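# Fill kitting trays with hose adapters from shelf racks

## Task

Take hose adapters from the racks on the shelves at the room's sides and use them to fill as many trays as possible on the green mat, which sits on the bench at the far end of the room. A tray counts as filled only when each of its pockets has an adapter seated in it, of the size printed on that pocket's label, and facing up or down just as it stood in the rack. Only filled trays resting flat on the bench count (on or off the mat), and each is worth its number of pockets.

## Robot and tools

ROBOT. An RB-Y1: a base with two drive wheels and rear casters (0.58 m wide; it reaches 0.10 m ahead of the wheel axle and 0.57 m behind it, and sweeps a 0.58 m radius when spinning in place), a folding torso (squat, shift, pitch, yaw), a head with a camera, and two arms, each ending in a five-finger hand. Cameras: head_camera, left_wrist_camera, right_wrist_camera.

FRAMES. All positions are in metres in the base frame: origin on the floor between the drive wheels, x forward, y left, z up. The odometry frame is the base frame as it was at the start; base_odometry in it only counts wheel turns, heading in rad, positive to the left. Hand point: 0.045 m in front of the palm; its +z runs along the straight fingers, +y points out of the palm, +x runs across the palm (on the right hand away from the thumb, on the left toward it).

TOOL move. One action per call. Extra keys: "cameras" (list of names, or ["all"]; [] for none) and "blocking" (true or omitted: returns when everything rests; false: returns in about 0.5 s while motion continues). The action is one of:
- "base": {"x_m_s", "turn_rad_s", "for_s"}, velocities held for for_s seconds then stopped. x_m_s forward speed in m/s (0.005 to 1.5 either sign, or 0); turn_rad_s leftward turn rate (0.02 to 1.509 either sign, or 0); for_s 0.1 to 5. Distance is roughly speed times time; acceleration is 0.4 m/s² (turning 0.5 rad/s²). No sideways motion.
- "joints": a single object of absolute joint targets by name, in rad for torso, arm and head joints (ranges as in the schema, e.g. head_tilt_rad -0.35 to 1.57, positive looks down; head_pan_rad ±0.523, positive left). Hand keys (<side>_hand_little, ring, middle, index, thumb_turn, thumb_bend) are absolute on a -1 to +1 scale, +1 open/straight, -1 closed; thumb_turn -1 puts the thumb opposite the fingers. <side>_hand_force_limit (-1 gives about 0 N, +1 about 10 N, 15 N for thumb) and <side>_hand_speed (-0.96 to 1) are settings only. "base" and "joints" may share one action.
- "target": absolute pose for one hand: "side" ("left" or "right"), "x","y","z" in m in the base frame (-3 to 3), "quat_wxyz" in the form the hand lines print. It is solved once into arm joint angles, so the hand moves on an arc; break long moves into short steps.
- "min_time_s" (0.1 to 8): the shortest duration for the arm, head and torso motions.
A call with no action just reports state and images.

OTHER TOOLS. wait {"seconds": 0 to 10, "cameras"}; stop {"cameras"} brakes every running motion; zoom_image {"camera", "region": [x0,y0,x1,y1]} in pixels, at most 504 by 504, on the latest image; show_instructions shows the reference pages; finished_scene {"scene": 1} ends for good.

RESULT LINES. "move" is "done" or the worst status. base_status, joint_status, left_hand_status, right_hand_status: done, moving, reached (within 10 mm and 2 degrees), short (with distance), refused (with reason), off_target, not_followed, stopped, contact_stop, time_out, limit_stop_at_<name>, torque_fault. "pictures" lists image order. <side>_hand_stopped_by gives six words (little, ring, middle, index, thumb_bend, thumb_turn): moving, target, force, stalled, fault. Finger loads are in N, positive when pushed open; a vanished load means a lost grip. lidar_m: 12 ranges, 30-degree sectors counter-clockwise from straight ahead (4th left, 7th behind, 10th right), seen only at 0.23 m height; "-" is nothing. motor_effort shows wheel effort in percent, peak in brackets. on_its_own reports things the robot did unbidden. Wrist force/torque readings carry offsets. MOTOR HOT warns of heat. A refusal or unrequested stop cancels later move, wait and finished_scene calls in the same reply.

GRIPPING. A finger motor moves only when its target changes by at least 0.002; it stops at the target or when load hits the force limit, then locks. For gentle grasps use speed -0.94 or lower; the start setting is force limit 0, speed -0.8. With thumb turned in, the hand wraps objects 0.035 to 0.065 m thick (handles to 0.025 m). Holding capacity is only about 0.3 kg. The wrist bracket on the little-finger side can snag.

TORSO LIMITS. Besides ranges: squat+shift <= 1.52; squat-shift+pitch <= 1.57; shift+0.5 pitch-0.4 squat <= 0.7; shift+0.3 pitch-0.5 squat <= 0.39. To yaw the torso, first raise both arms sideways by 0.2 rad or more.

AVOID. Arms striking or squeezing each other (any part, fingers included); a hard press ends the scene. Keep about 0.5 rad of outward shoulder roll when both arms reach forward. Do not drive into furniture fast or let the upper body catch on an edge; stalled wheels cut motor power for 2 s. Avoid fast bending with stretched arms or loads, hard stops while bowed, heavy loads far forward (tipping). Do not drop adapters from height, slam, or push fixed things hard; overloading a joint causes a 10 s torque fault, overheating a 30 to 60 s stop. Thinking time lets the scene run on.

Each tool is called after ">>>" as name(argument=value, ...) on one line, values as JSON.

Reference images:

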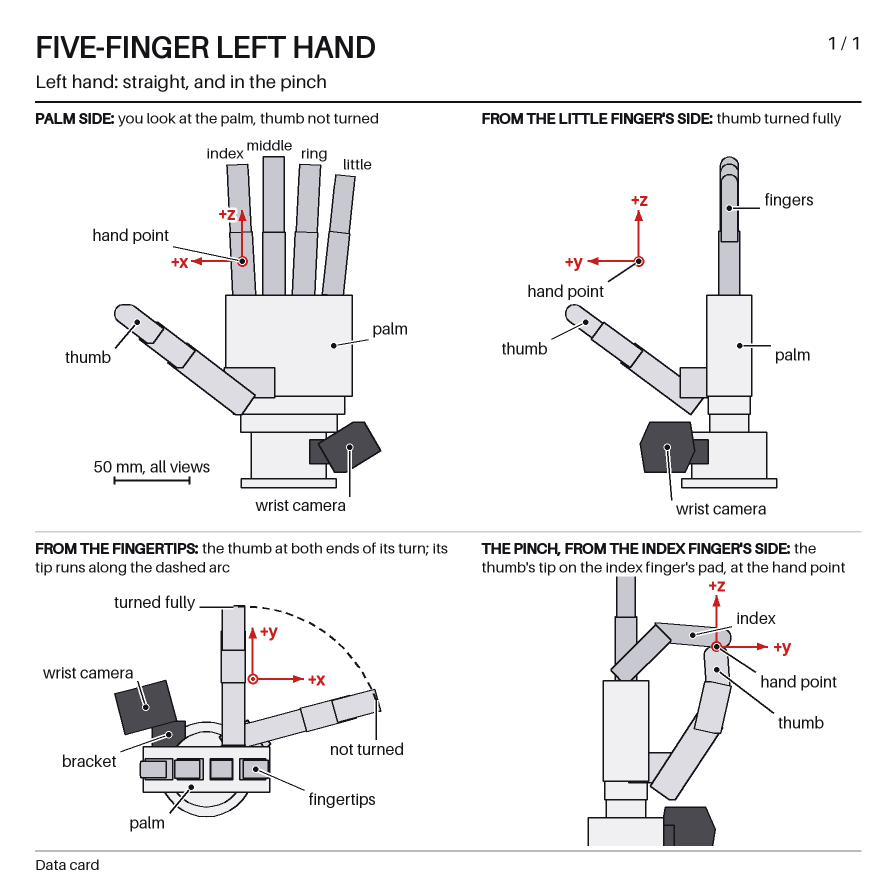

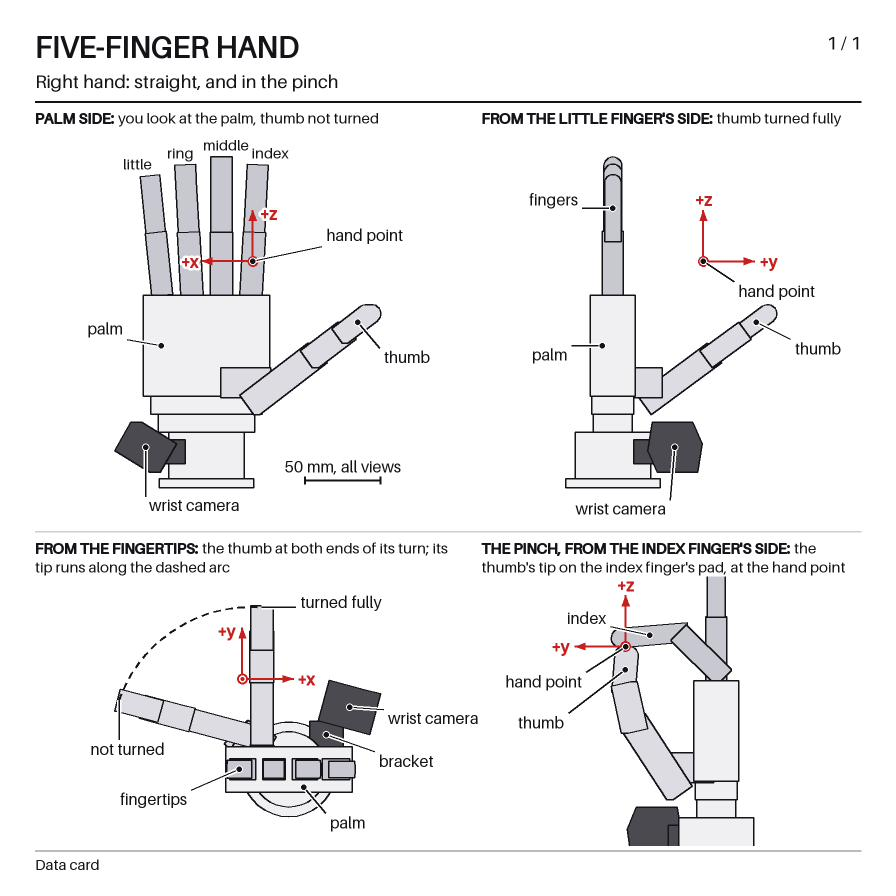

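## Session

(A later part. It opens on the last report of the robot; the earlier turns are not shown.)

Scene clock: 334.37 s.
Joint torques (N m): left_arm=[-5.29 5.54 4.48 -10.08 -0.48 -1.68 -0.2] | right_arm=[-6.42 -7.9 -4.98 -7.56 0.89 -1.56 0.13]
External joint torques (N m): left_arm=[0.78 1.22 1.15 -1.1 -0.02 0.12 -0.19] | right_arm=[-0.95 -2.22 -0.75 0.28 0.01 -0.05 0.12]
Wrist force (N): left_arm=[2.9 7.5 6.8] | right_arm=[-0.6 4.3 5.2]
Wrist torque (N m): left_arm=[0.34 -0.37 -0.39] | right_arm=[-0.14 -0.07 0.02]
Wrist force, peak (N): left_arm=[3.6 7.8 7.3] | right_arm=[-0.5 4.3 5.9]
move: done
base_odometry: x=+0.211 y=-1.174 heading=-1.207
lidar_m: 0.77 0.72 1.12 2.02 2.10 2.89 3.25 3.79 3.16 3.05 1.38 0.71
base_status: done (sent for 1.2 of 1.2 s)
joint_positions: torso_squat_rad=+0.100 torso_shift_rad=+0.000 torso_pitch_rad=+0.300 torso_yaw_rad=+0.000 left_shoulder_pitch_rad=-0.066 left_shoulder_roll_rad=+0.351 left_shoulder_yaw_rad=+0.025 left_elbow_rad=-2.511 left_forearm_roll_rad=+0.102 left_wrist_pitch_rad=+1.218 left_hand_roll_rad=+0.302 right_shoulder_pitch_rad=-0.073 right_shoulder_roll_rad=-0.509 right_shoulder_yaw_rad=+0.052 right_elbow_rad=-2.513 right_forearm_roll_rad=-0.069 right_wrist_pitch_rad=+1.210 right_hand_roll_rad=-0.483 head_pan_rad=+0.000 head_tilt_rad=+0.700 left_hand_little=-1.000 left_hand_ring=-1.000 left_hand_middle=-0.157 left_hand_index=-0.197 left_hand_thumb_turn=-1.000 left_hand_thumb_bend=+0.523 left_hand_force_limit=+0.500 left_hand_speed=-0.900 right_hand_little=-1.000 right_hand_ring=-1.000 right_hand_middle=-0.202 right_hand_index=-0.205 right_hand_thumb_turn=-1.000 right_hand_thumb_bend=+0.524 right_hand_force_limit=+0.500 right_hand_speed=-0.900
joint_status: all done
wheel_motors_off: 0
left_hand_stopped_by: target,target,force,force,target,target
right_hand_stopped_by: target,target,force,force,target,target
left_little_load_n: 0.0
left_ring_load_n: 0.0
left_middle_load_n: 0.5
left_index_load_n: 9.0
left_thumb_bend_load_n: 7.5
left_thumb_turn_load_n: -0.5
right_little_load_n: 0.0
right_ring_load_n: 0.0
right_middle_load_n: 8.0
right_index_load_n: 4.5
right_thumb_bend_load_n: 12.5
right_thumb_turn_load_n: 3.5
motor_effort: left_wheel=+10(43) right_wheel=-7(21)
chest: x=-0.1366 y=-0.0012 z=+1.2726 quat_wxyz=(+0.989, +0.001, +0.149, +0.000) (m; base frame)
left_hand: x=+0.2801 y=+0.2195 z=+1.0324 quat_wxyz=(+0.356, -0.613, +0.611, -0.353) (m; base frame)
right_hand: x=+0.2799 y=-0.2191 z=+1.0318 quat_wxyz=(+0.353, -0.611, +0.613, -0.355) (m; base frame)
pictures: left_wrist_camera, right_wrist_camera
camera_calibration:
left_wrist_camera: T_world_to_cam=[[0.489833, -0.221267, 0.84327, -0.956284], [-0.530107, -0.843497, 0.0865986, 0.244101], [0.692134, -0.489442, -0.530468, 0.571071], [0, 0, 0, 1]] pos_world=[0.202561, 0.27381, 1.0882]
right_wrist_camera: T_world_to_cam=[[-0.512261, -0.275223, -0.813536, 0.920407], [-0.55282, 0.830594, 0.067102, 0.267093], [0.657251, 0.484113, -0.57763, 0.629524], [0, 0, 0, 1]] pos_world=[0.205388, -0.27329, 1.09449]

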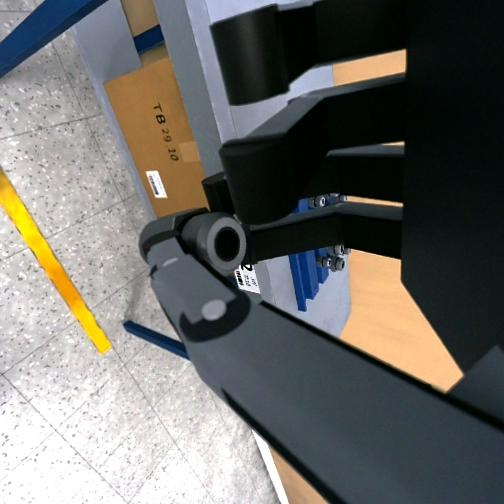

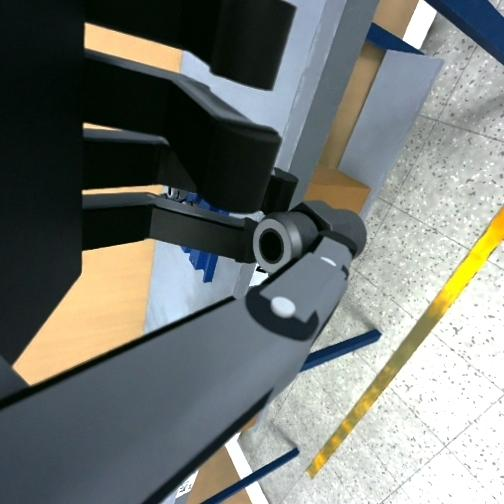

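>>> move(base={"turn_rad_s": -0.9, "for_s": 2.267}, joints={"left_hand_middle": -0.5})

>>> move(base={"x_m_s": 0.9, "for_s": 3.3})

>>> move(base={"turn_rad_s": 0.45, "for_s": 1.035}, cameras=["left_wrist_camera"])

Scene clock: 339.00 s.
Joint torques (N m): left_arm=[-4.96 4.89 5.01 -9.96 -0.58 -1.86 0.07] | right_arm=[-6.23 -7.79 -4.85 -7.52 0.75 -1.61 0.08]
External joint torques (N m): left_arm=[1.11 0.57 1.68 -0.99 -0.12 -0.07 0.07] | right_arm=[-0.75 -2.11 -0.62 0.32 -0.13 -0.1 0.08]
Wrist force (N): left_arm=[2.8 7.7 6.5] | right_arm=[-0.8 4.1 3.8]
Wrist torque (N m): left_arm=[0.38 -0.38 -0.40] | right_arm=[-0.05 0.03 -0.04]
Wrist force, peak (N): left_arm=[3.0 7.9 6.8] | right_arm=[-0.7 4.6 5.6]
move: off_target
base_odometry: x=+0.211 y=-1.173 heading=+3.037
lidar_m: 3.10 3.01 1.33 0.71 0.77 0.72 1.21 2.02 2.16 3.13 3.25 3.86
base_status: done (sent for 2.27 of 2.27 s)
joint_positions: torso_squat_rad=+0.100 torso_shift_rad=+0.000 torso_pitch_rad=+0.300 torso_yaw_rad=+0.000 left_shoulder_pitch_rad=-0.066 left_shoulder_roll_rad=+0.351 left_shoulder_yaw_rad=+0.025 left_elbow_rad=-2.511 left_forearm_roll_rad=+0.102 left_wrist_pitch_rad=+1.218 left_hand_roll_rad=+0.302 right_shoulder_pitch_rad=-0.073 right_shoulder_roll_rad=-0.509 right_shoulder_yaw_rad=+0.052 right_elbow_rad=-2.513 right_forearm_roll_rad=-0.069 right_wrist_pitch_rad=+1.210 right_hand_roll_rad=-0.483 head_pan_rad=+0.000 head_tilt_rad=+0.700 left_hand_little=-1.000 left_hand_ring=-1.000 left_hand_middle=-0.182 left_hand_index=-0.197 left_hand_thumb_turn=-1.000 left_hand_thumb_bend=+0.523 left_hand_force_limit=+0.500 left_hand_speed=-0.900 right_hand_little=-1.000 right_hand_ring=-1.000 right_hand_middle=-0.202 right_hand_index=-0.205 right_hand_thumb_turn=-1.000 right_hand_thumb_bend=+0.524 right_hand_force_limit=+0.500 right_hand_speed=-0.900
joint_status: left_hand_middle off_target (ended at -0.182, target -0.500)
wheel_motors_off: 0
left_hand_stopped_by: target,target,force,force,target,target
right_hand_stopped_by: target,target,force,force,target,target
left_little_load_n: 0.0
left_ring_load_n: 0.0
left_middle_load_n: 8.5
left_index_load_n: 5.5
left_thumb_bend_load_n: 10.5
left_thumb_turn_load_n: 2.5
right_little_load_n: 0.0
right_ring_load_n: 0.0
right_middle_load_n: 8.0
right_index_load_n: 4.5
right_thumb_bend_load_n: 12.5
right_thumb_turn_load_n: 3.5
motor_effort: left_wheel=+9(39) right_wheel=+2(21)
chest: x=-0.1366 y=-0.0012 z=+1.2726 quat_wxyz=(+0.989, +0.001, +0.149, +0.000) (m; base frame)
left_hand: x=+0.2801 y=+0.2195 z=+1.0324 quat_wxyz=(+0.356, -0.613, +0.611, -0.353) (m; base frame)
right_hand: x=+0.2799 y=-0.2191 z=+1.0318 quat_wxyz=(+0.353, -0.611, +0.613, -0.355) (m; base frame)
pictures: none

Scene clock: 344.77 s.
Joint torques (N m): left_arm=[-5.19 5.25 4.73 -9.66 -0.4 -1.7 -0.2] | right_arm=[-6.05 -7.66 -4.71 -7.58 0.98 -1.6 0.13]
External joint torques (N m): left_arm=[0.87 0.93 1.4 -0.68 0.06 0.09 -0.19] | right_arm=[-0.58 -1.98 -0.48 0.26 0.11 -0.09 0.12]
Wrist force (N): left_arm=[2.9 7.5 6.5] | right_arm=[-0.5 4.2 4.6]
Wrist torque (N m): left_arm=[0.37 -0.38 -0.39] | right_arm=[-0.06 -0.05 0.00]
Wrist force, peak (N): left_arm=[3.0 7.9 6.9] | right_arm=[-0.4 5.1 5.2]
move: done
base_odometry: x=-2.743 y=-0.861 heading=+3.036
lidar_m: 0.38 0.36 0.40 0.58 2.27 2.42 2.89 4.70 2.93 2.40 1.20 0.51
base_status: done (sent for 3.3 of 3.3 s)
joint_positions: torso_squat_rad=+0.100 torso_shift_rad=+0.000 torso_pitch_rad=+0.300 torso_yaw_rad=+0.000 left_shoulder_pitch_rad=-0.066 left_shoulder_roll_rad=+0.351 left_shoulder_yaw_rad=+0.025 left_elbow_rad=-2.511 left_forearm_roll_rad=+0.102 left_wrist_pitch_rad=+1.218 left_hand_roll_rad=+0.302 right_shoulder_pitch_rad=-0.073 right_shoulder_roll_rad=-0.509 right_shoulder_yaw_rad=+0.052 right_elbow_rad=-2.513 right_forearm_roll_rad=-0.069 right_wrist_pitch_rad=+1.210 right_hand_roll_rad=-0.483 head_pan_rad=+0.000 head_tilt_rad=+0.700 left_hand_little=-1.000 left_hand_ring=-1.000 left_hand_middle=-0.182 left_hand_index=-0.197 left_hand_thumb_turn=-1.000 left_hand_thumb_bend=+0.523 left_hand_force_limit=+0.500 left_hand_speed=-0.900 right_hand_little=-1.000 right_hand_ring=-1.000 right_hand_middle=-0.202 right_hand_index=-0.205 right_hand_thumb_turn=-1.000 right_hand_thumb_bend=+0.524 right_hand_force_limit=+0.500 right_hand_speed=-0.900
joint_status: not commanded
wheel_motors_off: 0
left_hand_stopped_by: target,target,force,force,target,target
right_hand_stopped_by: target,target,force,force,target,target
left_little_load_n: 0.0
left_ring_load_n: 0.0
left_middle_load_n: 8.0
left_index_load_n: 5.5
left_thumb_bend_load_n: 10.5
left_thumb_turn_load_n: 2.0
right_little_load_n: 0.0
right_ring_load_n: 0.0
right_middle_load_n: 7.5
right_index_load_n: 4.5
right_thumb_bend_load_n: 12.5
right_thumb_turn_load_n: 3.5
motor_effort: left_wheel=-7(46) right_wheel=+4(28)
chest: x=-0.1365 y=-0.0012 z=+1.2726 quat_wxyz=(+0.989, +0.001, +0.149, +0.000) (m; base frame)
left_hand: x=+0.2802 y=+0.2195 z=+1.0323 quat_wxyz=(+0.356, -0.613, +0.611, -0.353) (m; base frame)
right_hand: x=+0.2800 y=-0.2191 z=+1.0317 quat_wxyz=(+0.353, -0.611, +0.613, -0.355) (m; base frame)
pictures: none

Scene clock: 347.03 s.
Joint torques (N m): left_arm=[-5.03 4.89 4.9 -9.52 -0.48 -1.57 -0.09] | right_arm=[-5.98 -7.73 -4.63 -7.76 0.91 -1.68 0.15]
External joint torques (N m): left_arm=[1.03 0.57 1.56 -0.55 -0.02 0.23 -0.08] | right_arm=[-0.5 -2.05 -0.4 0.08 0.03 -0.16 0.14]
Wrist force (N): left_arm=[2.9 7.8 6.7] | right_arm=[-0.7 3.8 4.6]
Wrist torque (N m): left_arm=[0.39 -0.38 -0.39] | right_arm=[-0.14 -0.06 0.01]
Wrist force, peak (N): left_arm=[3.1 7.8 6.8] | right_arm=[-1.4 4.6 5.6]
move: done
base_odometry: x=-2.742 y=-0.861 heading=-2.782
lidar_m: 0.37 0.39 0.54 1.55 2.38 2.88 4.69 2.94 2.44 1.42 0.53 0.38
base_status: done (sent for 1.03 of 1.03 s)
joint_positions: torso_squat_rad=+0.100 torso_shift_rad=+0.000 torso_pitch_rad=+0.300 torso_yaw_rad=+0.000 left_shoulder_pitch_rad=-0.066 left_shoulder_roll_rad=+0.351 left_shoulder_yaw_rad=+0.025 left_elbow_rad=-2.511 left_forearm_roll_rad=+0.102 left_wrist_pitch_rad=+1.218 left_hand_roll_rad=+0.302 right_shoulder_pitch_rad=-0.073 right_shoulder_roll_rad=-0.509 right_shoulder_yaw_rad=+0.052 right_elbow_rad=-2.513 right_forearm_roll_rad=-0.069 right_wrist_pitch_rad=+1.210 right_hand_roll_rad=-0.483 head_pan_rad=+0.000 head_tilt_rad=+0.700 left_hand_little=-1.000 left_hand_ring=-1.000 left_hand_middle=-0.182 left_hand_index=-0.197 left_hand_thumb_turn=-1.000 left_hand_thumb_bend=+0.523 left_hand_force_limit=+0.500 left_hand_speed=-0.900 right_hand_little=-1.000 right_hand_ring=-1.000 right_hand_middle=-0.202 right_hand_index=-0.205 right_hand_thumb_turn=-1.000 right_hand_thumb_bend=+0.524 right_hand_force_limit=+0.500 right_hand_speed=-0.900
joint_status: not commanded
wheel_motors_off: 0
left_hand_stopped_by: target,target,force,force,target,target
right_hand_stopped_by: target,target,force,force,target,target
left_little_load_n: 0.0
left_ring_load_n: 0.0
left_middle_load_n: 8.5
left_index_load_n: 5.0
left_thumb_bend_load_n: 10.0
left_thumb_turn_load_n: 2.0
right_little_load_n: 0.0
right_ring_load_n: 0.5
right_middle_load_n: 8.0
right_index_load_n: 4.5
right_thumb_bend_load_n: 12.5
right_thumb_turn_load_n: 3.5
motor_effort: left_wheel=+7(37) right_wheel=+4(20)
chest: x=-0.1365 y=-0.0012 z=+1.2726 quat_wxyz=(+0.989, +0.001, +0.149, +0.000) (m; base frame)
left_hand: x=+0.2802 y=+0.2195 z=+1.0323 quat_wxyz=(+0.356, -0.613, +0.611, -0.353) (m; base frame)
right_hand: x=+0.2800 y=-0.2191 z=+1.0317 quat_wxyz=(+0.353, -0.611, +0.613, -0.355) (m; base frame)
pictures: left_wrist_camera
camera_calibration:
left_wrist_camera: T_world_to_cam=[[0.489982, -0.221208, 0.843199, -0.956168], [-0.530128, -0.843465, 0.0867789, 0.243908], [0.692013, -0.489524, -0.530552, 0.571156], [0, 0, 0, 1]] pos_world=[0.20256, 0.27381, 1.0881]

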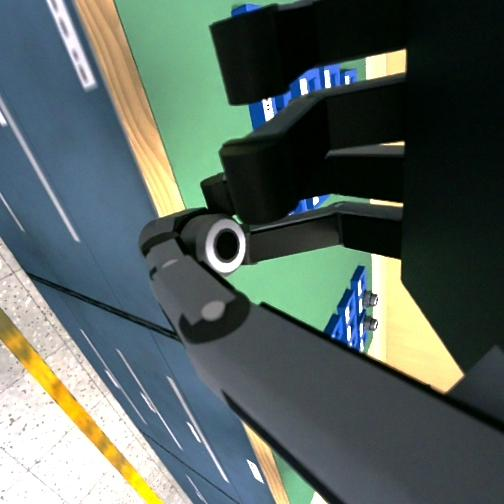

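>>> move(base={"x_m_s": 0.2, "for_s": 0.832}, joints={"left_shoulder_pitch_rad": -0.794, "left_shoulder_roll_rad": 0.567, "left_shoulder_yaw_rad": 0.675, "left_elbow_rad": -2.223, "left_forearm_roll_rad": 0.595, "left_wrist_pitch_rad": 1.559, "left_hand_roll_rad": -0.012, "right_shoulder_pitch_rad": -0.68, "right_shoulder_roll_rad": -0.782, "right_shoulder_yaw_rad": -0.438, "right_elbow_rad": -2.309, "right_forearm_roll_rad": -0.58, "right_wrist_pitch_rad": 1.446, "right_hand_roll_rad": -0.348}, min_time_s=1.3)

>>> move(joints={"torso_pitch_rad": 0.6, "torso_squat_rad": 0.2, "head_tilt_rad": 0.4}, cameras=["head_camera"])

>>> zoom_image(camera="head_camera", region=[140, 40, 350, 158])

>>> zoom_image(camera="head_camera", region=[560, 40, 850, 203])

Scene clock: 349.03 s.
Joint torques (N m): left_arm=[-11.91 12.77 3.54 -4.59 0.02 -1.99 0.08] | right_arm=[-12.36 -14.1 -5.11 -3.21 0.8 -1.85 0.09]
External joint torques (N m): left_arm=[1.59 0.61 1.52 0.17 -0.02 0.11 0.09] | right_arm=[-0.52 -2.16 -0.21 0.23 0.09 -0.04 0.09]
Wrist force (N): left_arm=[2.6 8.4 4.9] | right_arm=[-0.7 5.3 2.4]
Wrist torque (N m): left_arm=[0.47 -0.38 -0.43] | right_arm=[0.12 0.08 0.04]
Wrist force, peak (N): left_arm=[3.4 8.6 6.8] | right_arm=[-1.5 5.3 4.9]
move: done
base_odometry: x=-2.898 y=-0.920 heading=-2.782
lidar_m: 0.20 0.21 0.30 0.88 2.37 3.01 4.85 3.07 2.46 0.80 0.30 0.21
base_status: done (sent for 0.83 of 0.83 s)
joint_positions: torso_squat_rad=+0.100 torso_shift_rad=+0.000 torso_pitch_rad=+0.300 torso_yaw_rad=+0.000 left_shoulder_pitch_rad=-0.794 left_shoulder_roll_rad=+0.567 left_shoulder_yaw_rad=+0.675 left_elbow_rad=-2.223 left_forearm_roll_rad=+0.595 left_wrist_pitch_rad=+1.559 left_hand_roll_rad=-0.012 right_shoulder_pitch_rad=-0.680 right_shoulder_roll_rad=-0.782 right_shoulder_yaw_rad=-0.438 right_elbow_rad=-2.309 right_forearm_roll_rad=-0.580 right_wrist_pitch_rad=+1.446 right_hand_roll_rad=-0.348 head_pan_rad=+0.000 head_tilt_rad=+0.700 left_hand_little=-1.000 left_hand_ring=-1.000 left_hand_middle=-0.182 left_hand_index=-0.197 left_hand_thumb_turn=-1.000 left_hand_thumb_bend=+0.523 left_hand_force_limit=+0.500 left_hand_speed=-0.900 right_hand_little=-1.000 right_hand_ring=-1.000 right_hand_middle=-0.202 right_hand_index=-0.205 right_hand_thumb_turn=-1.000 right_hand_thumb_bend=+0.524 right_hand_force_limit=+0.500 right_hand_speed=-0.900
joint_status: all done
wheel_motors_off: 0
left_hand_stopped_by: target,target,force,force,target,target
right_hand_stopped_by: target,target,force,force,target,target
left_little_load_n: 0.0
left_ring_load_n: 0.0
left_middle_load_n: 8.0
left_index_load_n: 5.5
left_thumb_bend_load_n: 10.5
left_thumb_turn_load_n: 2.5
right_little_load_n: 0.0
right_ring_load_n: 0.0
right_middle_load_n: 7.5
right_index_load_n: 4.5
right_thumb_bend_load_n: 12.5
right_thumb_turn_load_n: 3.5
motor_effort: left_wheel=+5(41) right_wheel=-3(26)
chest: x=-0.1364 y=-0.0012 z=+1.2726 quat_wxyz=(+0.989, +0.001, +0.150, +0.000) (m; base frame)
left_hand: x=+0.3865 y=+0.3400 z=+1.2856 quat_wxyz=(+0.441, -0.552, +0.553, -0.441) (m; base frame)
right_hand: x=+0.3864 y=-0.2999 z=+1.2851 quat_wxyz=(+0.441, -0.553, +0.553, -0.440) (m; base frame)
pictures: none

Scene clock: 350.87 s.
Joint torques (N m): left_arm=[-9.1 12.93 4.58 -6.49 -0.03 -1.74 0.1] | right_arm=[-9.89 -14.58 -5.73 -4.66 0.65 -1.79 0.07]
External joint torques (N m): left_arm=[1.49 0.44 1.16 -0.03 -0.08 0.14 0.11] | right_arm=[-0.73 -2.48 0.07 0.37 -0.03 -0.18 0.07]
Wrist force (N): left_arm=[2.6 7.4 6.6] | right_arm=[-1.0 4.1 4.2]
Wrist torque (N m): left_arm=[0.33 -0.33 -0.38] | right_arm=[-0.04 0.09 0.00]
Wrist force, peak (N): left_arm=[2.7 8.2 6.9] | right_arm=[-1.4 4.6 5.3]
move: done
base_odometry: x=-2.898 y=-0.920 heading=-2.782
lidar_m: 0.20 0.21 0.30 0.88 2.36 3.01 4.86 3.07 2.44 0.80 0.30 0.20
base_status: not commanded
joint_positions: torso_squat_rad=+0.200 torso_shift_rad=+0.000 torso_pitch_rad=+0.600 torso_yaw_rad=+0.000 left_shoulder_pitch_rad=-0.794 left_shoulder_roll_rad=+0.567 left_shoulder_yaw_rad=+0.675 left_elbow_rad=-2.223 left_forearm_roll_rad=+0.595 left_wrist_pitch_rad=+1.559 left_hand_roll_rad=-0.012 right_shoulder_pitch_rad=-0.680 right_shoulder_roll_rad=-0.782 right_shoulder_yaw_rad=-0.438 right_elbow_rad=-2.309 right_forearm_roll_rad=-0.580 right_wrist_pitch_rad=+1.446 right_hand_roll_rad=-0.348 head_pan_rad=+0.000 head_tilt_rad=+0.400 left_hand_little=-1.000 left_hand_ring=-1.000 left_hand_middle=-0.182 left_hand_index=-0.197 left_hand_thumb_turn=-1.000 left_hand_thumb_bend=+0.523 left_hand_force_limit=+0.500 left_hand_speed=-0.900 right_hand_little=-1.000 right_hand_ring=-1.000 right_hand_middle=-0.202 right_hand_index=-0.205 right_hand_thumb_turn=-1.000 right_hand_thumb_bend=+0.524 right_hand_force_limit=+0.500 right_hand_speed=-0.900
joint_status: all done
wheel_motors_off: 0
left_hand_stopped_by: target,target,force,force,target,target
right_hand_stopped_by: target,target,force,force,target,target
left_little_load_n: 0.0
left_ring_load_n: 0.0
left_middle_load_n: 8.0
left_index_load_n: 5.5
left_thumb_bend_load_n: 10.5
left_thumb_turn_load_n: 2.0
right_little_load_n: 0.0
right_ring_load_n: 0.0
right_middle_load_n: 7.5
right_index_load_n: 4.5
right_thumb_bend_load_n: 12.5
right_thumb_turn_load_n: 3.5
motor_effort: left_wheel=+7(9) right_wheel=-4(5)
chest: x=-0.0532 y=-0.0011 z=+1.2219 quat_wxyz=(+0.955, +0.001, +0.296, +0.000) (m; base frame)
left_hand: x=+0.4501 y=+0.3402 z=+1.0798 quat_wxyz=(+0.354, -0.612, +0.613, -0.353) (m; base frame)
right_hand: x=+0.4500 y=-0.2998 z=+1.0793 quat_wxyz=(+0.353, -0.612, +0.613, -0.353) (m; base frame)
pictures: head_camera
camera_calibration:
head_camera: T_world_to_cam=[[-0.0232025, -0.999716, 0.00546628, -0.00533072], [-0.852543, 0.0169305, -0.522382, 0.847629], [0.522141, -0.0167808, -0.852694, 1.07822], [0, 0, 0, 1]] pos_world=[0.159536, -0.00158662, 1.3622]

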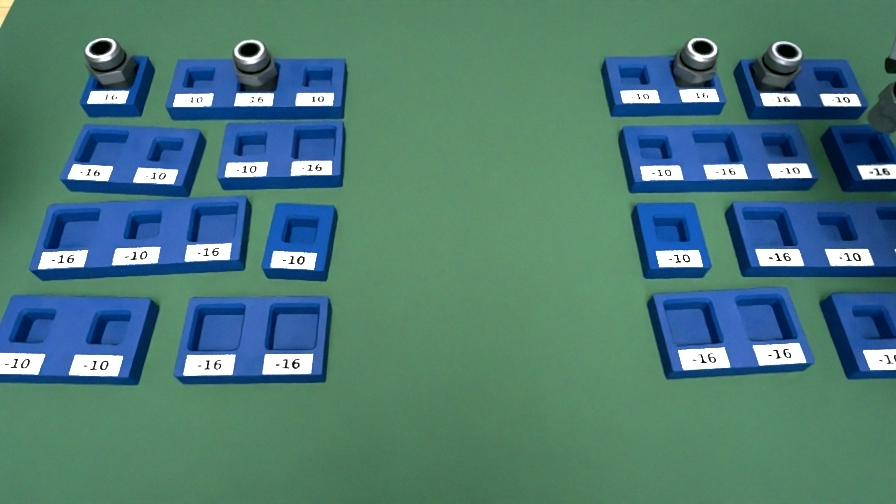

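Scaled by 2.400 from the camera's 896x504 image, which has a finer 1280x720 frame.

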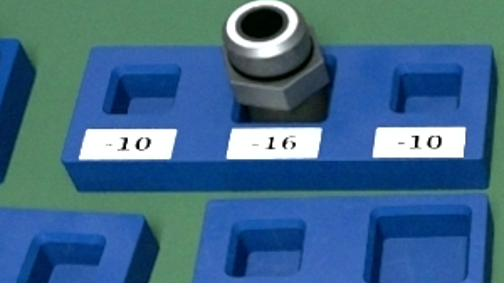

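Scaled by 1.738 from the camera's 896x504 image, which has a finer 1280x720 frame.

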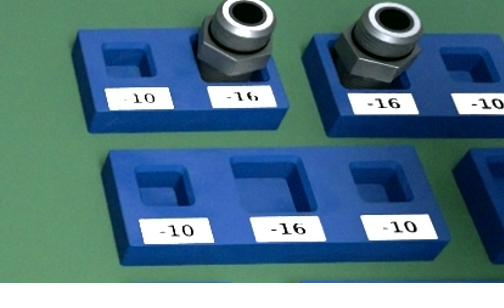

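>>> move(target={"side": "left", "x": 0.645, "y": 0.229, "z": 1.02, "quat_wxyz": [0.3536, -0.6124, 0.6124, -0.3536]})

>>> move(target={"side": "left", "x": 0.6602, "y": 0.2288, "z": 0.962, "quat_wxyz": [0.3536, -0.6124, 0.6124, -0.3536]}, cameras=["head_camera", "left_wrist_camera"])

>>> zoom_image(camera="head_camera", region=[140, 20, 280, 120])

Scene clock: 353.73 s.
Joint torques (N m): left_arm=[-18.07 10.87 2.55 -9.67 -0.05 -1.55 0.29] | right_arm=[-9.64 -14.69 -5.91 -5.01 0.7 -1.66 0.04]
External joint torques (N m): left_arm=[3.57 0.67 0.23 0.3 -0.02 0.33 0.3] | right_arm=[-0.48 -2.6 -0.12 0.01 0.02 -0.05 0.04]
Wrist force (N): left_arm=[3.0 7.3 6.7] | right_arm=[0.0 4.7 5.2]
Wrist torque (N m): left_arm=[0.32 -0.43 -0.21] | right_arm=[-0.08 -0.09 0.06]
Wrist force, peak (N): left_arm=[2.0 8.6 7.7] | right_arm=[-1.2 4.3 6.0]
move: done
base_odometry: x=-2.898 y=-0.920 heading=-2.782
lidar_m: 0.19 0.21 0.31 0.88 2.37 3.01 4.85 3.07 2.44 0.79 0.30 0.21
base_status: not commanded
joint_positions: torso_squat_rad=+0.200 torso_shift_rad=+0.000 torso_pitch_rad=+0.600 torso_yaw_rad=+0.000 left_shoulder_pitch_rad=-1.293 left_shoulder_roll_rad=+0.447 left_shoulder_yaw_rad=+0.248 left_elbow_rad=-1.367 left_forearm_roll_rad=+0.172 left_wrist_pitch_rad=+1.047 left_hand_roll_rad=+0.062 right_shoulder_pitch_rad=-0.680 right_shoulder_roll_rad=-0.782 right_shoulder_yaw_rad=-0.438 right_elbow_rad=-2.309 right_forearm_roll_rad=-0.580 right_wrist_pitch_rad=+1.446 right_hand_roll_rad=-0.348 head_pan_rad=+0.000 head_tilt_rad=+0.400 left_hand_little=-1.000 left_hand_ring=-1.000 left_hand_middle=-0.182 left_hand_index=-0.197 left_hand_thumb_turn=-1.000 left_hand_thumb_bend=+0.523 left_hand_force_limit=+0.500 left_hand_speed=-0.900 right_hand_little=-1.000 right_hand_ring=-1.000 right_hand_middle=-0.202 right_hand_index=-0.205 right_hand_thumb_turn=-1.000 right_hand_thumb_bend=+0.524 right_hand_force_limit=+0.500 right_hand_speed=-0.900
joint_status: all done
wheel_motors_off: 0
left_hand_stopped_by: target,target,force,force,target,target
right_hand_stopped_by: target,target,force,force,target,target
left_little_load_n: 0.0
left_ring_load_n: 0.5
left_middle_load_n: 7.5
left_index_load_n: 5.5
left_thumb_bend_load_n: 10.5
left_thumb_turn_load_n: 2.5
right_little_load_n: 0.0
right_ring_load_n: 0.0
right_middle_load_n: 8.0
right_index_load_n: 4.0
right_thumb_bend_load_n: 12.5
right_thumb_turn_load_n: 3.5
motor_effort: left_wheel=+8(11) right_wheel=-4(5)
chest: x=-0.0532 y=-0.0012 z=+1.2219 quat_wxyz=(+0.955, +0.001, +0.296, +0.000) (m; base frame)
left_hand: x=+0.6451 y=+0.2289 z=+1.0204 quat_wxyz=(+0.354, -0.612, +0.612, -0.354) (m; base frame)
left_hand_status: reached (checked arc, planned for 1.1 s): 0 mm and 0.0 deg off.
right_hand: x=+0.4500 y=-0.2998 z=+1.0793 quat_wxyz=(+0.353, -0.612, +0.613, -0.353) (m; base frame)
pictures: none

Scene clock: 354.73 s.
Joint torques (N m): left_arm=[-19.05 10.07 1.42 -10.64 -0.11 -1.57 -0.14] | right_arm=[-10.17 -14.58 -5.89 -4.94 0.59 -1.7 0.13]
External joint torques (N m): left_arm=[3.03 -0.1 -0.54 -0.09 -0.13 0.32 -0.13] | right_arm=[-1.01 -2.48 -0.09 0.08 -0.09 -0.1 0.13]
Wrist force (N): left_arm=[2.8 7.2 6.1] | right_arm=[-0.4 4.1 5.2]
Wrist torque (N m): left_arm=[0.31 -0.39 -0.39] | right_arm=[-0.16 -0.04 0.06]
Wrist force, peak (N): left_arm=[2.6 9.1 6.7] | right_arm=[-0.5 4.3 5.4]
move: done
base_odometry: x=-2.898 y=-0.920 heading=-2.782
lidar_m: 0.20 0.21 0.31 0.88 2.36 3.00 4.86 3.07 2.44 0.79 0.29 0.21
base_status: not commanded
joint_positions: torso_squat_rad=+0.200 torso_shift_rad=+0.000 torso_pitch_rad=+0.600 torso_yaw_rad=+0.000 left_shoulder_pitch_rad=-1.289 left_shoulder_roll_rad=+0.419 left_shoulder_yaw_rad=+0.242 left_elbow_rad=-1.156 left_forearm_roll_rad=+0.165 left_wrist_pitch_rad=+0.826 left_hand_roll_rad=+0.034 right_shoulder_pitch_rad=-0.680 right_shoulder_roll_rad=-0.782 right_shoulder_yaw_rad=-0.438 right_elbow_rad=-2.309 right_forearm_roll_rad=-0.580 right_wrist_pitch_rad=+1.446 right_hand_roll_rad=-0.348 head_pan_rad=+0.000 head_tilt_rad=+0.400 left_hand_little=-1.000 left_hand_ring=-1.000 left_hand_middle=-0.182 left_hand_index=-0.197 left_hand_thumb_turn=-1.000 left_hand_thumb_bend=+0.523 left_hand_force_limit=+0.500 left_hand_speed=-0.900 right_hand_little=-1.000 right_hand_ring=-1.000 right_hand_middle=-0.202 right_hand_index=-0.205 right_hand_thumb_turn=-1.000 right_hand_thumb_bend=+0.524 right_hand_force_limit=+0.500 right_hand_speed=-0.900
joint_status: all done
wheel_motors_off: 0
left_hand_stopped_by: target,target,force,force,target,target
right_hand_stopped_by: target,target,force,force,target,target
left_little_load_n: 0.0
left_ring_load_n: 0.0
left_middle_load_n: 7.5
left_index_load_n: 5.5
left_thumb_bend_load_n: 10.0
left_thumb_turn_load_n: 2.0
right_little_load_n: 0.0
right_ring_load_n: 0.0
right_middle_load_n: 8.0
right_index_load_n: 4.5
right_thumb_bend_load_n: 12.5
right_thumb_turn_load_n: 3.5
motor_effort: left_wheel=+6(11) right_wheel=-5(5)
chest: x=-0.0533 y=-0.0012 z=+1.2219 quat_wxyz=(+0.955, +0.001, +0.296, +0.000) (m; base frame)
left_hand: x=+0.6600 y=+0.2289 z=+0.9624 quat_wxyz=(+0.354, -0.612, +0.612, -0.354) (m; base frame)
left_hand_status: reached (checked arc, planned for 0.5 s): 0 mm and 0.1 deg off.
right_hand: x=+0.4500 y=-0.2998 z=+1.0794 quat_wxyz=(+0.353, -0.612, +0.613, -0.353) (m; base frame)
pictures: head_camera, left_wrist_camera
camera_calibration:
head_camera: T_world_to_cam=[[-0.0232359, -0.999716, 0.0053275, -0.00523971], [-0.85247, 0.0170291, -0.522499, 0.847744], [0.52226, -0.0166823, -0.852623, 1.07824], [0, 0, 0, 1]] pos_world=[0.159435, -0.00168714, 1.3623]
left_wrist_camera: T_world_to_cam=[[0.490454, -0.220511, 0.843107, -1.0816], [-0.532764, -0.841482, 0.0898351, 0.457596], [0.68965, -0.493237, -0.530188, 0.277845], [0, 0, 0, 1]] pos_world=[0.582649, 0.283599, 1.01811]

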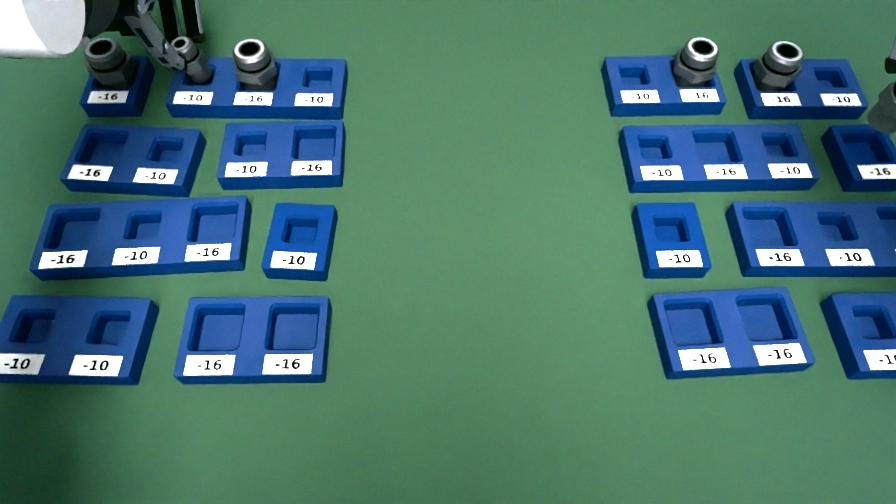

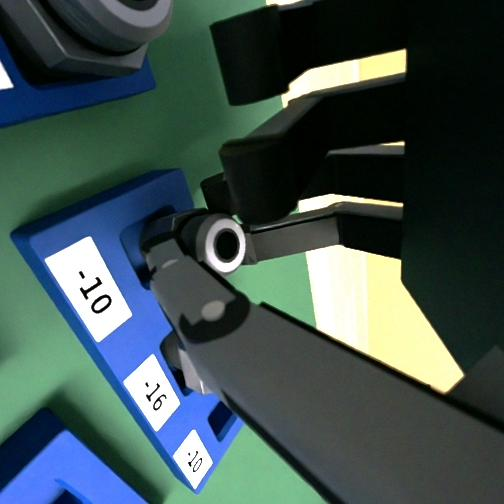

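Scaled by 3.600 from the camera's 896x504 image, which has a finer 1280x720 frame.

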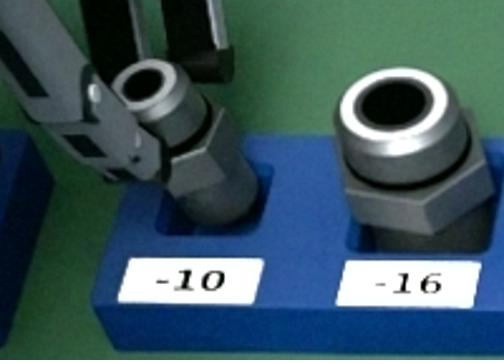

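>>> move(target={"side": "left", "x": 0.6602, "y": 0.2300, "z": 0.954, "quat_wxyz": [0.3536, -0.6124, 0.6124, -0.3536]}, cameras=["head_camera"])

>>> zoom_image(camera="head_camera", region=[140, 20, 280, 120])

Scene clock: 356.73 s.
Joint torques (N m): left_arm=[-19.25 10.31 1.73 -10.63 -0.17 -1.81 -0.09] | right_arm=[-10.24 -14.45 -6.03 -4.85 0.71 -1.64 0]
External joint torques (N m): left_arm=[2.77 0.13 -0.22 -0.05 -0.19 0.07 -0.08] | right_arm=[-1.08 -2.35 -0.23 0.17 0.02 -0.03 -0.01]
Wrist force (N): left_arm=[2.8 7.8 6.9] | right_arm=[-1.2 4.8 4.9]
Wrist torque (N m): left_arm=[0.37 -0.37 -0.40] | right_arm=[0.00 0.07 0.03]
Wrist force, peak (N): left_arm=[3.0 8.3 6.7] | right_arm=[-0.7 4.8 5.2]
move: done
base_odometry: x=-2.898 y=-0.920 heading=-2.782
lidar_m: 0.20 0.21 0.30 0.88 2.36 3.01 4.85 3.07 2.44 0.79 0.30 0.22
base_status: not commanded
joint_positions: torso_squat_rad=+0.200 torso_shift_rad=+0.000 torso_pitch_rad=+0.600 torso_yaw_rad=+0.000 left_shoulder_pitch_rad=-1.283 left_shoulder_roll_rad=+0.417 left_shoulder_yaw_rad=+0.242 left_elbow_rad=-1.136 left_forearm_roll_rad=+0.168 left_wrist_pitch_rad=+0.801 left_hand_roll_rad=+0.029 right_shoulder_pitch_rad=-0.680 right_shoulder_roll_rad=-0.782 right_shoulder_yaw_rad=-0.438 right_elbow_rad=-2.309 right_forearm_roll_rad=-0.580 right_wrist_pitch_rad=+1.446 right_hand_roll_rad=-0.348 head_pan_rad=+0.000 head_tilt_rad=+0.400 left_hand_little=-1.000 left_hand_ring=-1.000 left_hand_middle=-0.182 left_hand_index=-0.197 left_hand_thumb_turn=-1.000 left_hand_thumb_bend=+0.523 left_hand_force_limit=+0.500 left_hand_speed=-0.900 right_hand_little=-1.000 right_hand_ring=-1.000 right_hand_middle=-0.202 right_hand_index=-0.205 right_hand_thumb_turn=-1.000 right_hand_thumb_bend=+0.524 right_hand_force_limit=+0.500 right_hand_speed=-0.900
joint_status: all done
wheel_motors_off: 0
left_hand_stopped_by: target,target,force,force,target,target
right_hand_stopped_by: target,target,force,force,target,target
left_little_load_n: 0.0
left_ring_load_n: 0.0
left_middle_load_n: 7.5
left_index_load_n: 5.5
left_thumb_bend_load_n: 10.5
left_thumb_turn_load_n: 2.0
right_little_load_n: 0.0
right_ring_load_n: 0.0
right_middle_load_n: 8.0
right_index_load_n: 4.5
right_thumb_bend_load_n: 12.5
right_thumb_turn_load_n: 3.5
motor_effort: left_wheel=+7(9) right_wheel=-4(5)
chest: x=-0.0533 y=-0.0012 z=+1.2219 quat_wxyz=(+0.955, +0.001, +0.296, +0.000) (m; base frame)
left_hand: x=+0.6598 y=+0.2301 z=+0.9544 quat_wxyz=(+0.354, -0.612, +0.612, -0.354) (m; base frame)
left_hand_status: reached (checked arc, planned for 0.2 s): 1 mm and 0.0 deg off.
right_hand: x=+0.4500 y=-0.2998 z=+1.0794 quat_wxyz=(+0.353, -0.612, +0.613, -0.353) (m; base frame)
pictures: head_camera
camera_calibration:
head_camera: T_world_to_cam=[[-0.0232875, -0.999714, 0.0054131, -0.00534798], [-0.852469, 0.0170284, -0.5225, 0.847746], [0.522259, -0.0167822, -0.852622, 1.07824], [0, 0, 0, 1]] pos_world=[0.159435, -0.00168701, 1.3623]

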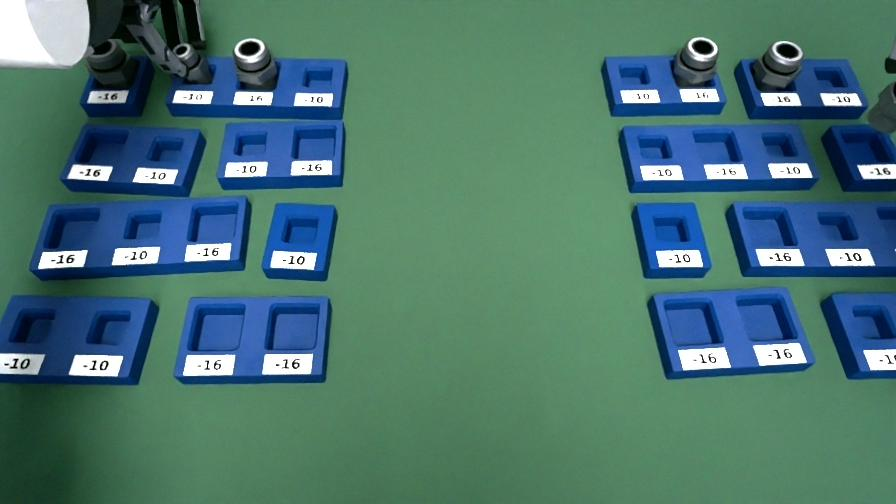

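Scaled by 3.600 from the camera's 896x504 image, which has a finer 1280x720 frame.

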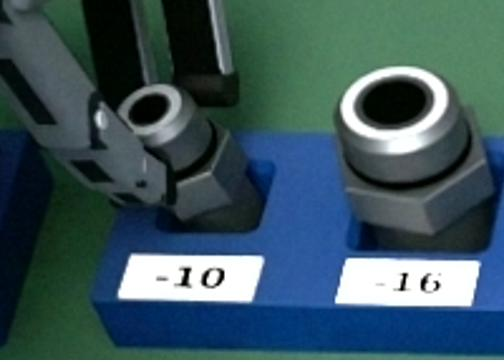

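>>> move(target={"side": "left", "x": 0.6600, "y": 0.2325, "z": 0.948, "quat_wxyz": [0.3536, -0.6124, 0.6124, -0.3536]})

>>> move(target={"side": "left", "x": 0.6600, "y": 0.2325, "z": 0.943, "quat_wxyz": [0.3536, -0.6124, 0.6124, -0.3536]}, cameras=["head_camera", "left_wrist_camera"])

>>> zoom_image(camera="head_camera", region=[140, 20, 280, 120])

Scene clock: 357.60 s.
Joint torques (N m): left_arm=[-14.38 10.79 2.45 -6.81 -0.83 -0.71 -0.4] | right_arm=[-9.94 -14.53 -5.87 -4.92 0.69 -1.65 0.05]
External joint torques (N m): left_arm=[7.61 0.53 0.5 3.79 -0.87 1.17 -0.39] | right_arm=[-0.77 -2.44 -0.08 0.1 0.01 -0.04 0.05]
Wrist force (N): left_arm=[6.8 0.1 -3.4] | right_arm=[-0.3 3.4 4.8]
Wrist torque (N m): left_arm=[0.04 -0.54 -0.37] | right_arm=[-0.28 -0.08 -0.03]
Wrist force, peak (N): left_arm=[3.1 7.7 7.0] | right_arm=[-0.9 5.1 5.1]
move: done
base_odometry: x=-2.898 y=-0.920 heading=-2.782
lidar_m: 0.20 0.22 0.30 0.88 2.36 3.00 4.84 3.07 2.44 0.79 0.30 0.22
base_status: not commanded
joint_positions: torso_squat_rad=+0.200 torso_shift_rad=+0.000 torso_pitch_rad=+0.600 torso_yaw_rad=+0.000 left_shoulder_pitch_rad=-1.279 left_shoulder_roll_rad=+0.418 left_shoulder_yaw_rad=+0.242 left_elbow_rad=-1.120 left_forearm_roll_rad=+0.176 left_wrist_pitch_rad=+0.780 left_hand_roll_rad=+0.021 right_shoulder_pitch_rad=-0.680 right_shoulder_roll_rad=-0.782 right_shoulder_yaw_rad=-0.438 right_elbow_rad=-2.309 right_forearm_roll_rad=-0.580 right_wrist_pitch_rad=+1.446 right_hand_roll_rad=-0.348 head_pan_rad=+0.000 head_tilt_rad=+0.400 left_hand_little=-1.000 left_hand_ring=-1.000 left_hand_middle=-0.182 left_hand_index=-0.197 left_hand_thumb_turn=-1.000 left_hand_thumb_bend=+0.523 left_hand_force_limit=+0.500 left_hand_speed=-0.900 right_hand_little=-1.000 right_hand_ring=-1.000 right_hand_middle=-0.202 right_hand_index=-0.205 right_hand_thumb_turn=-1.000 right_hand_thumb_bend=+0.524 right_hand_force_limit=+0.500 right_hand_speed=-0.900
joint_status: all done
wheel_motors_off: 0
left_hand_stopped_by: target,target,force,force,target,target
right_hand_stopped_by: target,target,force,force,target,target
left_little_load_n: 0.0
left_ring_load_n: 0.0
left_middle_load_n: 3.5
left_index_load_n: 7.5
left_thumb_bend_load_n: 8.5
left_thumb_turn_load_n: 4.0
right_little_load_n: 0.0
right_ring_load_n: 0.0
right_middle_load_n: 7.5
right_index_load_n: 4.5
right_thumb_bend_load_n: 12.5
right_thumb_turn_load_n: 3.5
motor_effort: left_wheel=+6(8) right_wheel=-4(5)
chest: x=-0.0535 y=-0.0012 z=+1.2220 quat_wxyz=(+0.955, +0.001, +0.295, +0.000) (m; base frame)
left_hand: x=+0.6602 y=+0.2320 z=+0.9499 quat_wxyz=(+0.354, -0.612, +0.612, -0.355) (m; base frame)
left_hand_status: reached (checked arc, planned for 0.2 s): 2 mm and 0.2 deg off.
right_hand: x=+0.4498 y=-0.2998 z=+1.0796 quat_wxyz=(+0.354, -0.612, +0.613, -0.353) (m; base frame)
pictures: none

Scene clock: 358.13 s.
Joint torques (N m): left_arm=[-8.77 9.09 1.84 -1.31 -1.51 0.44 -0.2] | right_arm=[-10.02 -14.52 -5.89 -4.82 0.66 -1.69 0.02]
External joint torques (N m): left_arm=[13.24 -1.16 -0.09 9.31 -1.55 2.33 -0.2] | right_arm=[-0.84 -2.42 -0.1 0.2 -0.02 -0.08 0.01]
Wrist force (N): left_arm=[7.7 -7.5 -12.6] | right_arm=[-0.5 4.2 4.4]
Wrist torque (N m): left_arm=[-0.28 -0.59 -0.34] | right_arm=[-0.09 0.03 0.00]
Wrist force, peak (N): left_arm=[7.5 -12.1 -18.1] | right_arm=[-1.1 4.8 4.8]
move: done
base_odometry: x=-2.898 y=-0.920 heading=-2.782
lidar_m: 0.20 0.20 0.31 0.87 2.36 3.01 4.85 3.06 2.45 0.79 0.30 0.21
base_status: not commanded
joint_positions: torso_squat_rad=+0.200 torso_shift_rad=-0.001 torso_pitch_rad=+0.599 torso_yaw_rad=+0.000 left_shoulder_pitch_rad=-1.279 left_shoulder_roll_rad=+0.416 left_shoulder_yaw_rad=+0.242 left_elbow_rad=-1.105 left_forearm_roll_rad=+0.177 left_wrist_pitch_rad=+0.761 left_hand_roll_rad=+0.018 right_shoulder_pitch_rad=-0.680 right_shoulder_roll_rad=-0.782 right_shoulder_yaw_rad=-0.438 right_elbow_rad=-2.309 right_forearm_roll_rad=-0.580 right_wrist_pitch_rad=+1.446 right_hand_roll_rad=-0.348 head_pan_rad=+0.000 head_tilt_rad=+0.400 left_hand_little=-1.000 left_hand_ring=-1.000 left_hand_middle=-0.183 left_hand_index=-0.197 left_hand_thumb_turn=-1.000 left_hand_thumb_bend=+0.523 left_hand_force_limit=+0.500 left_hand_speed=-0.900 right_hand_little=-1.000 right_hand_ring=-1.000 right_hand_middle=-0.202 right_hand_index=-0.205 right_hand_thumb_turn=-1.000 right_hand_thumb_bend=+0.524 right_hand_force_limit=+0.500 right_hand_speed=-0.900
joint_status: all done
wheel_motors_off: 0
left_hand_stopped_by: target,target,force,force,target,target
right_hand_stopped_by: target,target,force,force,target,target
left_little_load_n: 0.0
left_ring_load_n: 0.0
left_middle_load_n: 3.0
left_index_load_n: 8.0
left_thumb_bend_load_n: 9.5
left_thumb_turn_load_n: 4.0
right_little_load_n: 0.0
right_ring_load_n: 0.0
right_middle_load_n: 8.0
right_index_load_n: 4.5
right_thumb_bend_load_n: 12.5
right_thumb_turn_load_n: 3.5
motor_effort: left_wheel=+10(10) right_wheel=-2(4)
chest: x=-0.0540 y=-0.0013 z=+1.2221 quat_wxyz=(+0.956, +0.001, +0.295, +0.000) (m; base frame)
left_hand: x=+0.6608 y=+0.2318 z=+0.9470 quat_wxyz=(+0.355, -0.611, +0.611, -0.356) (m; base frame)
left_hand_status: reached (checked arc, planned for 0.2 s): 4 mm and 0.4 deg off.
right_hand: x=+0.4494 y=-0.2999 z=+1.0802 quat_wxyz=(+0.354, -0.612, +0.613, -0.353) (m; base frame)
pictures: head_camera, left_wrist_camera
camera_calibration:
head_camera: T_world_to_cam=[[-0.0232791, -0.999716, 0.00516219, -0.00513127], [-0.851831, 0.0171321, -0.523536, 0.848499], [0.523299, -0.0165847, -0.851988, 1.07802], [0, 0, 0, 1]] pos_world=[0.158531, -0.00178769, 1.36271]
left_wrist_camera: T_world_to_cam=[[0.485183, -0.220795, 0.846077, -1.06774], [-0.534447, -0.840703, 0.0870865, 0.465386], [0.692072, -0.494437, -0.525898, 0.265145], [0, 0, 0, 1]] pos_world=[0.583276, 0.286597, 1.0023]

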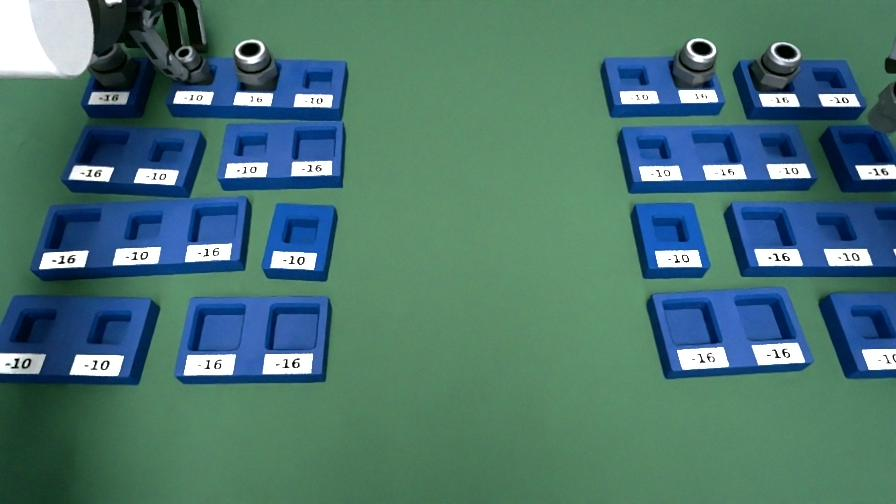

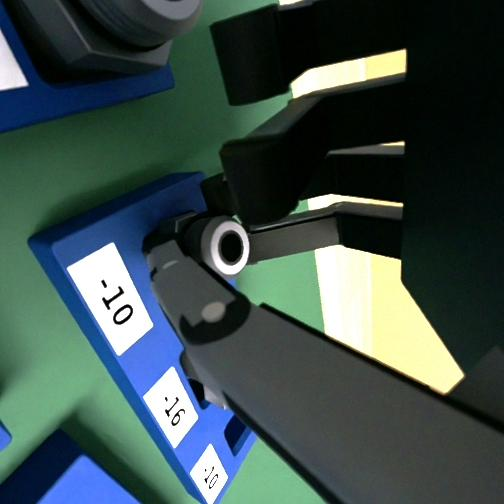

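Scaled by 3.600 from the camera's 896x504 image, which has a finer 1280x720 frame.

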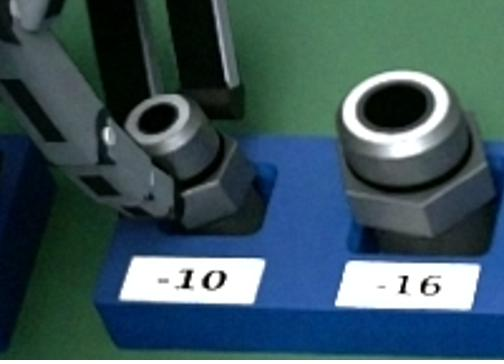

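>>> move(target={"side": "left", "x": 0.6600, "y": 0.2320, "z": 0.9488, "quat_wxyz": [0.3536, -0.6124, 0.6124, -0.3536]})

>>> move(joints={"left_hand_index": 0.2, "left_hand_middle": 0.2, "left_hand_thumb_bend": 0.85, "left_hand_speed": -0.7}, cameras=["head_camera"])

>>> zoom_image(camera="head_camera", region=[140, 20, 280, 120])

Scene clock: 359.00 s.
Joint torques (N m): left_arm=[-14.07 10.38 2.27 -7.26 -0.59 -0.64 -0.28] | right_arm=[-9.97 -14.6 -5.82 -4.92 0.57 -1.79 0.05]
External joint torques (N m): left_arm=[7.98 0.12 0.33 3.35 -0.63 1.24 -0.27] | right_arm=[-0.8 -2.51 -0.03 0.1 -0.11 -0.18 0.05]
Wrist force (N): left_arm=[4.3 2.0 1.9] | right_arm=[-1.0 4.4 4.0]
Wrist torque (N m): left_arm=[0.25 -0.45 -0.17] | right_arm=[-0.01 0.05 -0.03]
Wrist force, peak (N): left_arm=[7.1 -9.4 -17.2] | right_arm=[-1.0 4.7 5.2]
move: done
base_odometry: x=-2.898 y=-0.920 heading=-2.782
lidar_m: 0.20 0.21 0.30 0.87 2.37 3.00 4.85 3.06 2.44 0.80 0.30 0.21
base_status: not commanded
joint_positions: torso_squat_rad=+0.200 torso_shift_rad=+0.000 torso_pitch_rad=+0.599 torso_yaw_rad=+0.000 left_shoulder_pitch_rad=-1.283 left_shoulder_roll_rad=+0.418 left_shoulder_yaw_rad=+0.242 left_elbow_rad=-1.111 left_forearm_roll_rad=+0.176 left_wrist_pitch_rad=+0.776 left_hand_roll_rad=+0.020 right_shoulder_pitch_rad=-0.680 right_shoulder_roll_rad=-0.782 right_shoulder_yaw_rad=-0.438 right_elbow_rad=-2.309 right_forearm_roll_rad=-0.580 right_wrist_pitch_rad=+1.446 right_hand_roll_rad=-0.348 head_pan_rad=+0.000 head_tilt_rad=+0.400 left_hand_little=-1.000 left_hand_ring=-1.000 left_hand_middle=-0.183 left_hand_index=-0.197 left_hand_thumb_turn=-1.000 left_hand_thumb_bend=+0.523 left_hand_force_limit=+0.500 left_hand_speed=-0.900 right_hand_little=-1.000 right_hand_ring=-1.000 right_hand_middle=-0.202 right_hand_index=-0.205 right_hand_thumb_turn=-1.000 right_hand_thumb_bend=+0.524 right_hand_force_limit=+0.500 right_hand_speed=-0.900
joint_status: all done
wheel_motors_off: 0
left_hand_stopped_by: target,target,force,force,target,target
right_hand_stopped_by: target,target,force,force,target,target
left_little_load_n: 0.0
left_ring_load_n: 0.0
left_middle_load_n: 4.0
left_index_load_n: 9.0
left_thumb_bend_load_n: 10.0
left_thumb_turn_load_n: 1.5
right_little_load_n: 0.0
right_ring_load_n: 0.0
right_middle_load_n: 8.0
right_index_load_n: 4.5
right_thumb_bend_load_n: 12.5
right_thumb_turn_load_n: 3.5
motor_effort: left_wheel=+5(12) right_wheel=-3(4)
chest: x=-0.0536 y=-0.0013 z=+1.2220 quat_wxyz=(+0.955, +0.001, +0.295, +0.000) (m; base frame)
left_hand: x=+0.6609 y=+0.2317 z=+0.9497 quat_wxyz=(+0.354, -0.612, +0.612, -0.354) (m; base frame)
left_hand_status: reached (checked arc, planned for 0.1 s): 1 mm and 0.1 deg off.
right_hand: x=+0.4497 y=-0.2999 z=+1.0798 quat_wxyz=(+0.354, -0.612, +0.613, -0.353) (m; base frame)
pictures: none

Scene clock: 360.27 s.
Joint torques (N m): left_arm=[-17.53 10.21 2.17 -9.83 -0.35 -1.44 -0.46] | right_arm=[-10.03 -14.62 -5.84 -4.87 0.66 -1.63 -0.03]
External joint torques (N m): left_arm=[4.51 -0.05 0.23 0.78 -0.39 0.45 -0.46] | right_arm=[-0.87 -2.53 -0.05 0.16 -0.02 -0.03 -0.04]
Wrist force (N): left_arm=[3.0 6.9 6.1] | right_arm=[-0.6 4.3 4.8]
Wrist torque (N m): left_arm=[0.38 -0.43 -0.23] | right_arm=[-0.10 -0.02 0.02]
Wrist force, peak (N): left_arm=[2.7 7.0 6.4] | right_arm=[-0.3 4.9 5.0]
move: done
base_odometry: x=-2.898 y=-0.920 heading=-2.782
lidar_m: 0.20 0.22 0.29 0.87 2.37 3.00 4.86 3.06 2.44 0.79 0.30 0.21
base_status: not commanded
joint_positions: torso_squat_rad=+0.200 torso_shift_rad=+0.000 torso_pitch_rad=+0.600 torso_yaw_rad=+0.000 left_shoulder_pitch_rad=-1.283 left_shoulder_roll_rad=+0.418 left_shoulder_yaw_rad=+0.242 left_elbow_rad=-1.110 left_forearm_roll_rad=+0.176 left_wrist_pitch_rad=+0.776 left_hand_roll_rad=+0.020 right_shoulder_pitch_rad=-0.680 right_shoulder_roll_rad=-0.782 right_shoulder_yaw_rad=-0.438 right_elbow_rad=-2.309 right_forearm_roll_rad=-0.580 right_wrist_pitch_rad=+1.446 right_hand_roll_rad=-0.348 head_pan_rad=+0.000 head_tilt_rad=+0.400 left_hand_little=-1.000 left_hand_ring=-1.000 left_hand_middle=+0.200 left_hand_index=+0.200 left_hand_thumb_turn=-1.000 left_hand_thumb_bend=+0.850 left_hand_force_limit=+0.500 left_hand_speed=-0.700 right_hand_little=-1.000 right_hand_ring=-1.000 right_hand_middle=-0.202 right_hand_index=-0.205 right_hand_thumb_turn=-1.000 right_hand_thumb_bend=+0.524 right_hand_force_limit=+0.500 right_hand_speed=-0.900
joint_status: all done
wheel_motors_off: 0
left_hand_stopped_by: target,target,target,target,target,target
right_hand_stopped_by: target,target,force,force,target,target
left_little_load_n: 0.0
left_ring_load_n: 0.0
left_middle_load_n: 0.0
left_index_load_n: 0.0
left_thumb_bend_load_n: 0.0
left_thumb_turn_load_n: 0.0
right_little_load_n: 0.0
right_ring_load_n: 0.0
right_middle_load_n: 8.0
right_index_load_n: 4.5
right_thumb_bend_load_n: 12.5
right_thumb_turn_load_n: 3.5
motor_effort: left_wheel=+7(10) right_wheel=-3(4)
chest: x=-0.0534 y=-0.0012 z=+1.2220 quat_wxyz=(+0.955, +0.001, +0.295, +0.000) (m; base frame)
left_hand: x=+0.6606 y=+0.2319 z=+0.9486 quat_wxyz=(+0.354, -0.612, +0.612, -0.354) (m; base frame)
right_hand: x=+0.4499 y=-0.2999 z=+1.0795 quat_wxyz=(+0.354, -0.612, +0.613, -0.353) (m; base frame)
pictures: head_camera
camera_calibration:
head_camera: T_world_to_cam=[[-0.0232399, -0.999716, 0.00532126, -0.00533577], [-0.852326, 0.0170312, -0.522733, 0.847924], [0.522494, -0.0166837, -0.85248, 1.07819], [0, 0, 0, 1]] pos_world=[0.159234, -0.00178715, 1.3624]

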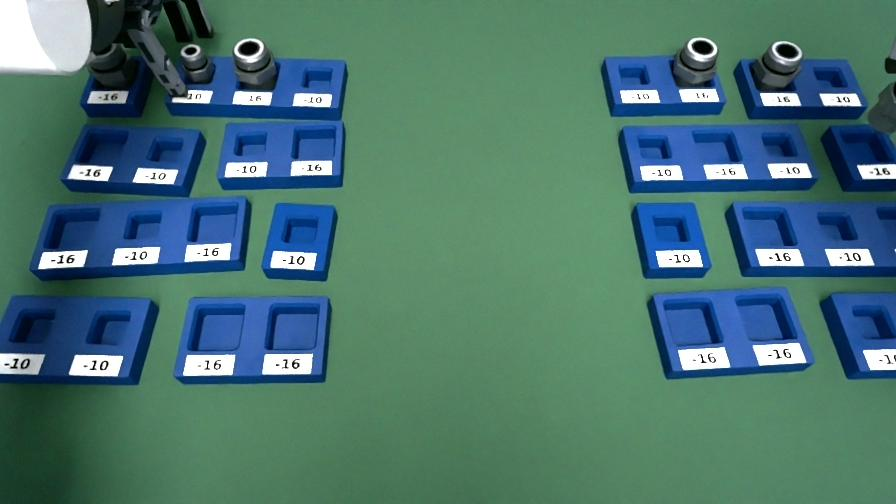

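Scaled by 3.600 from the camera's 896x504 image, which has a finer 1280x720 frame.

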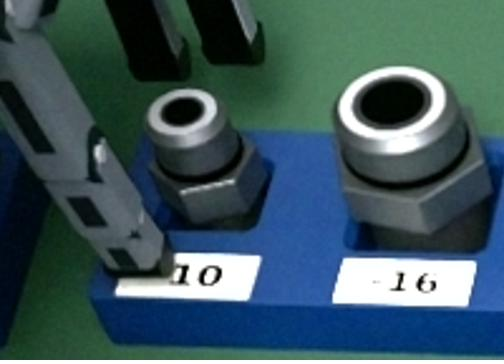

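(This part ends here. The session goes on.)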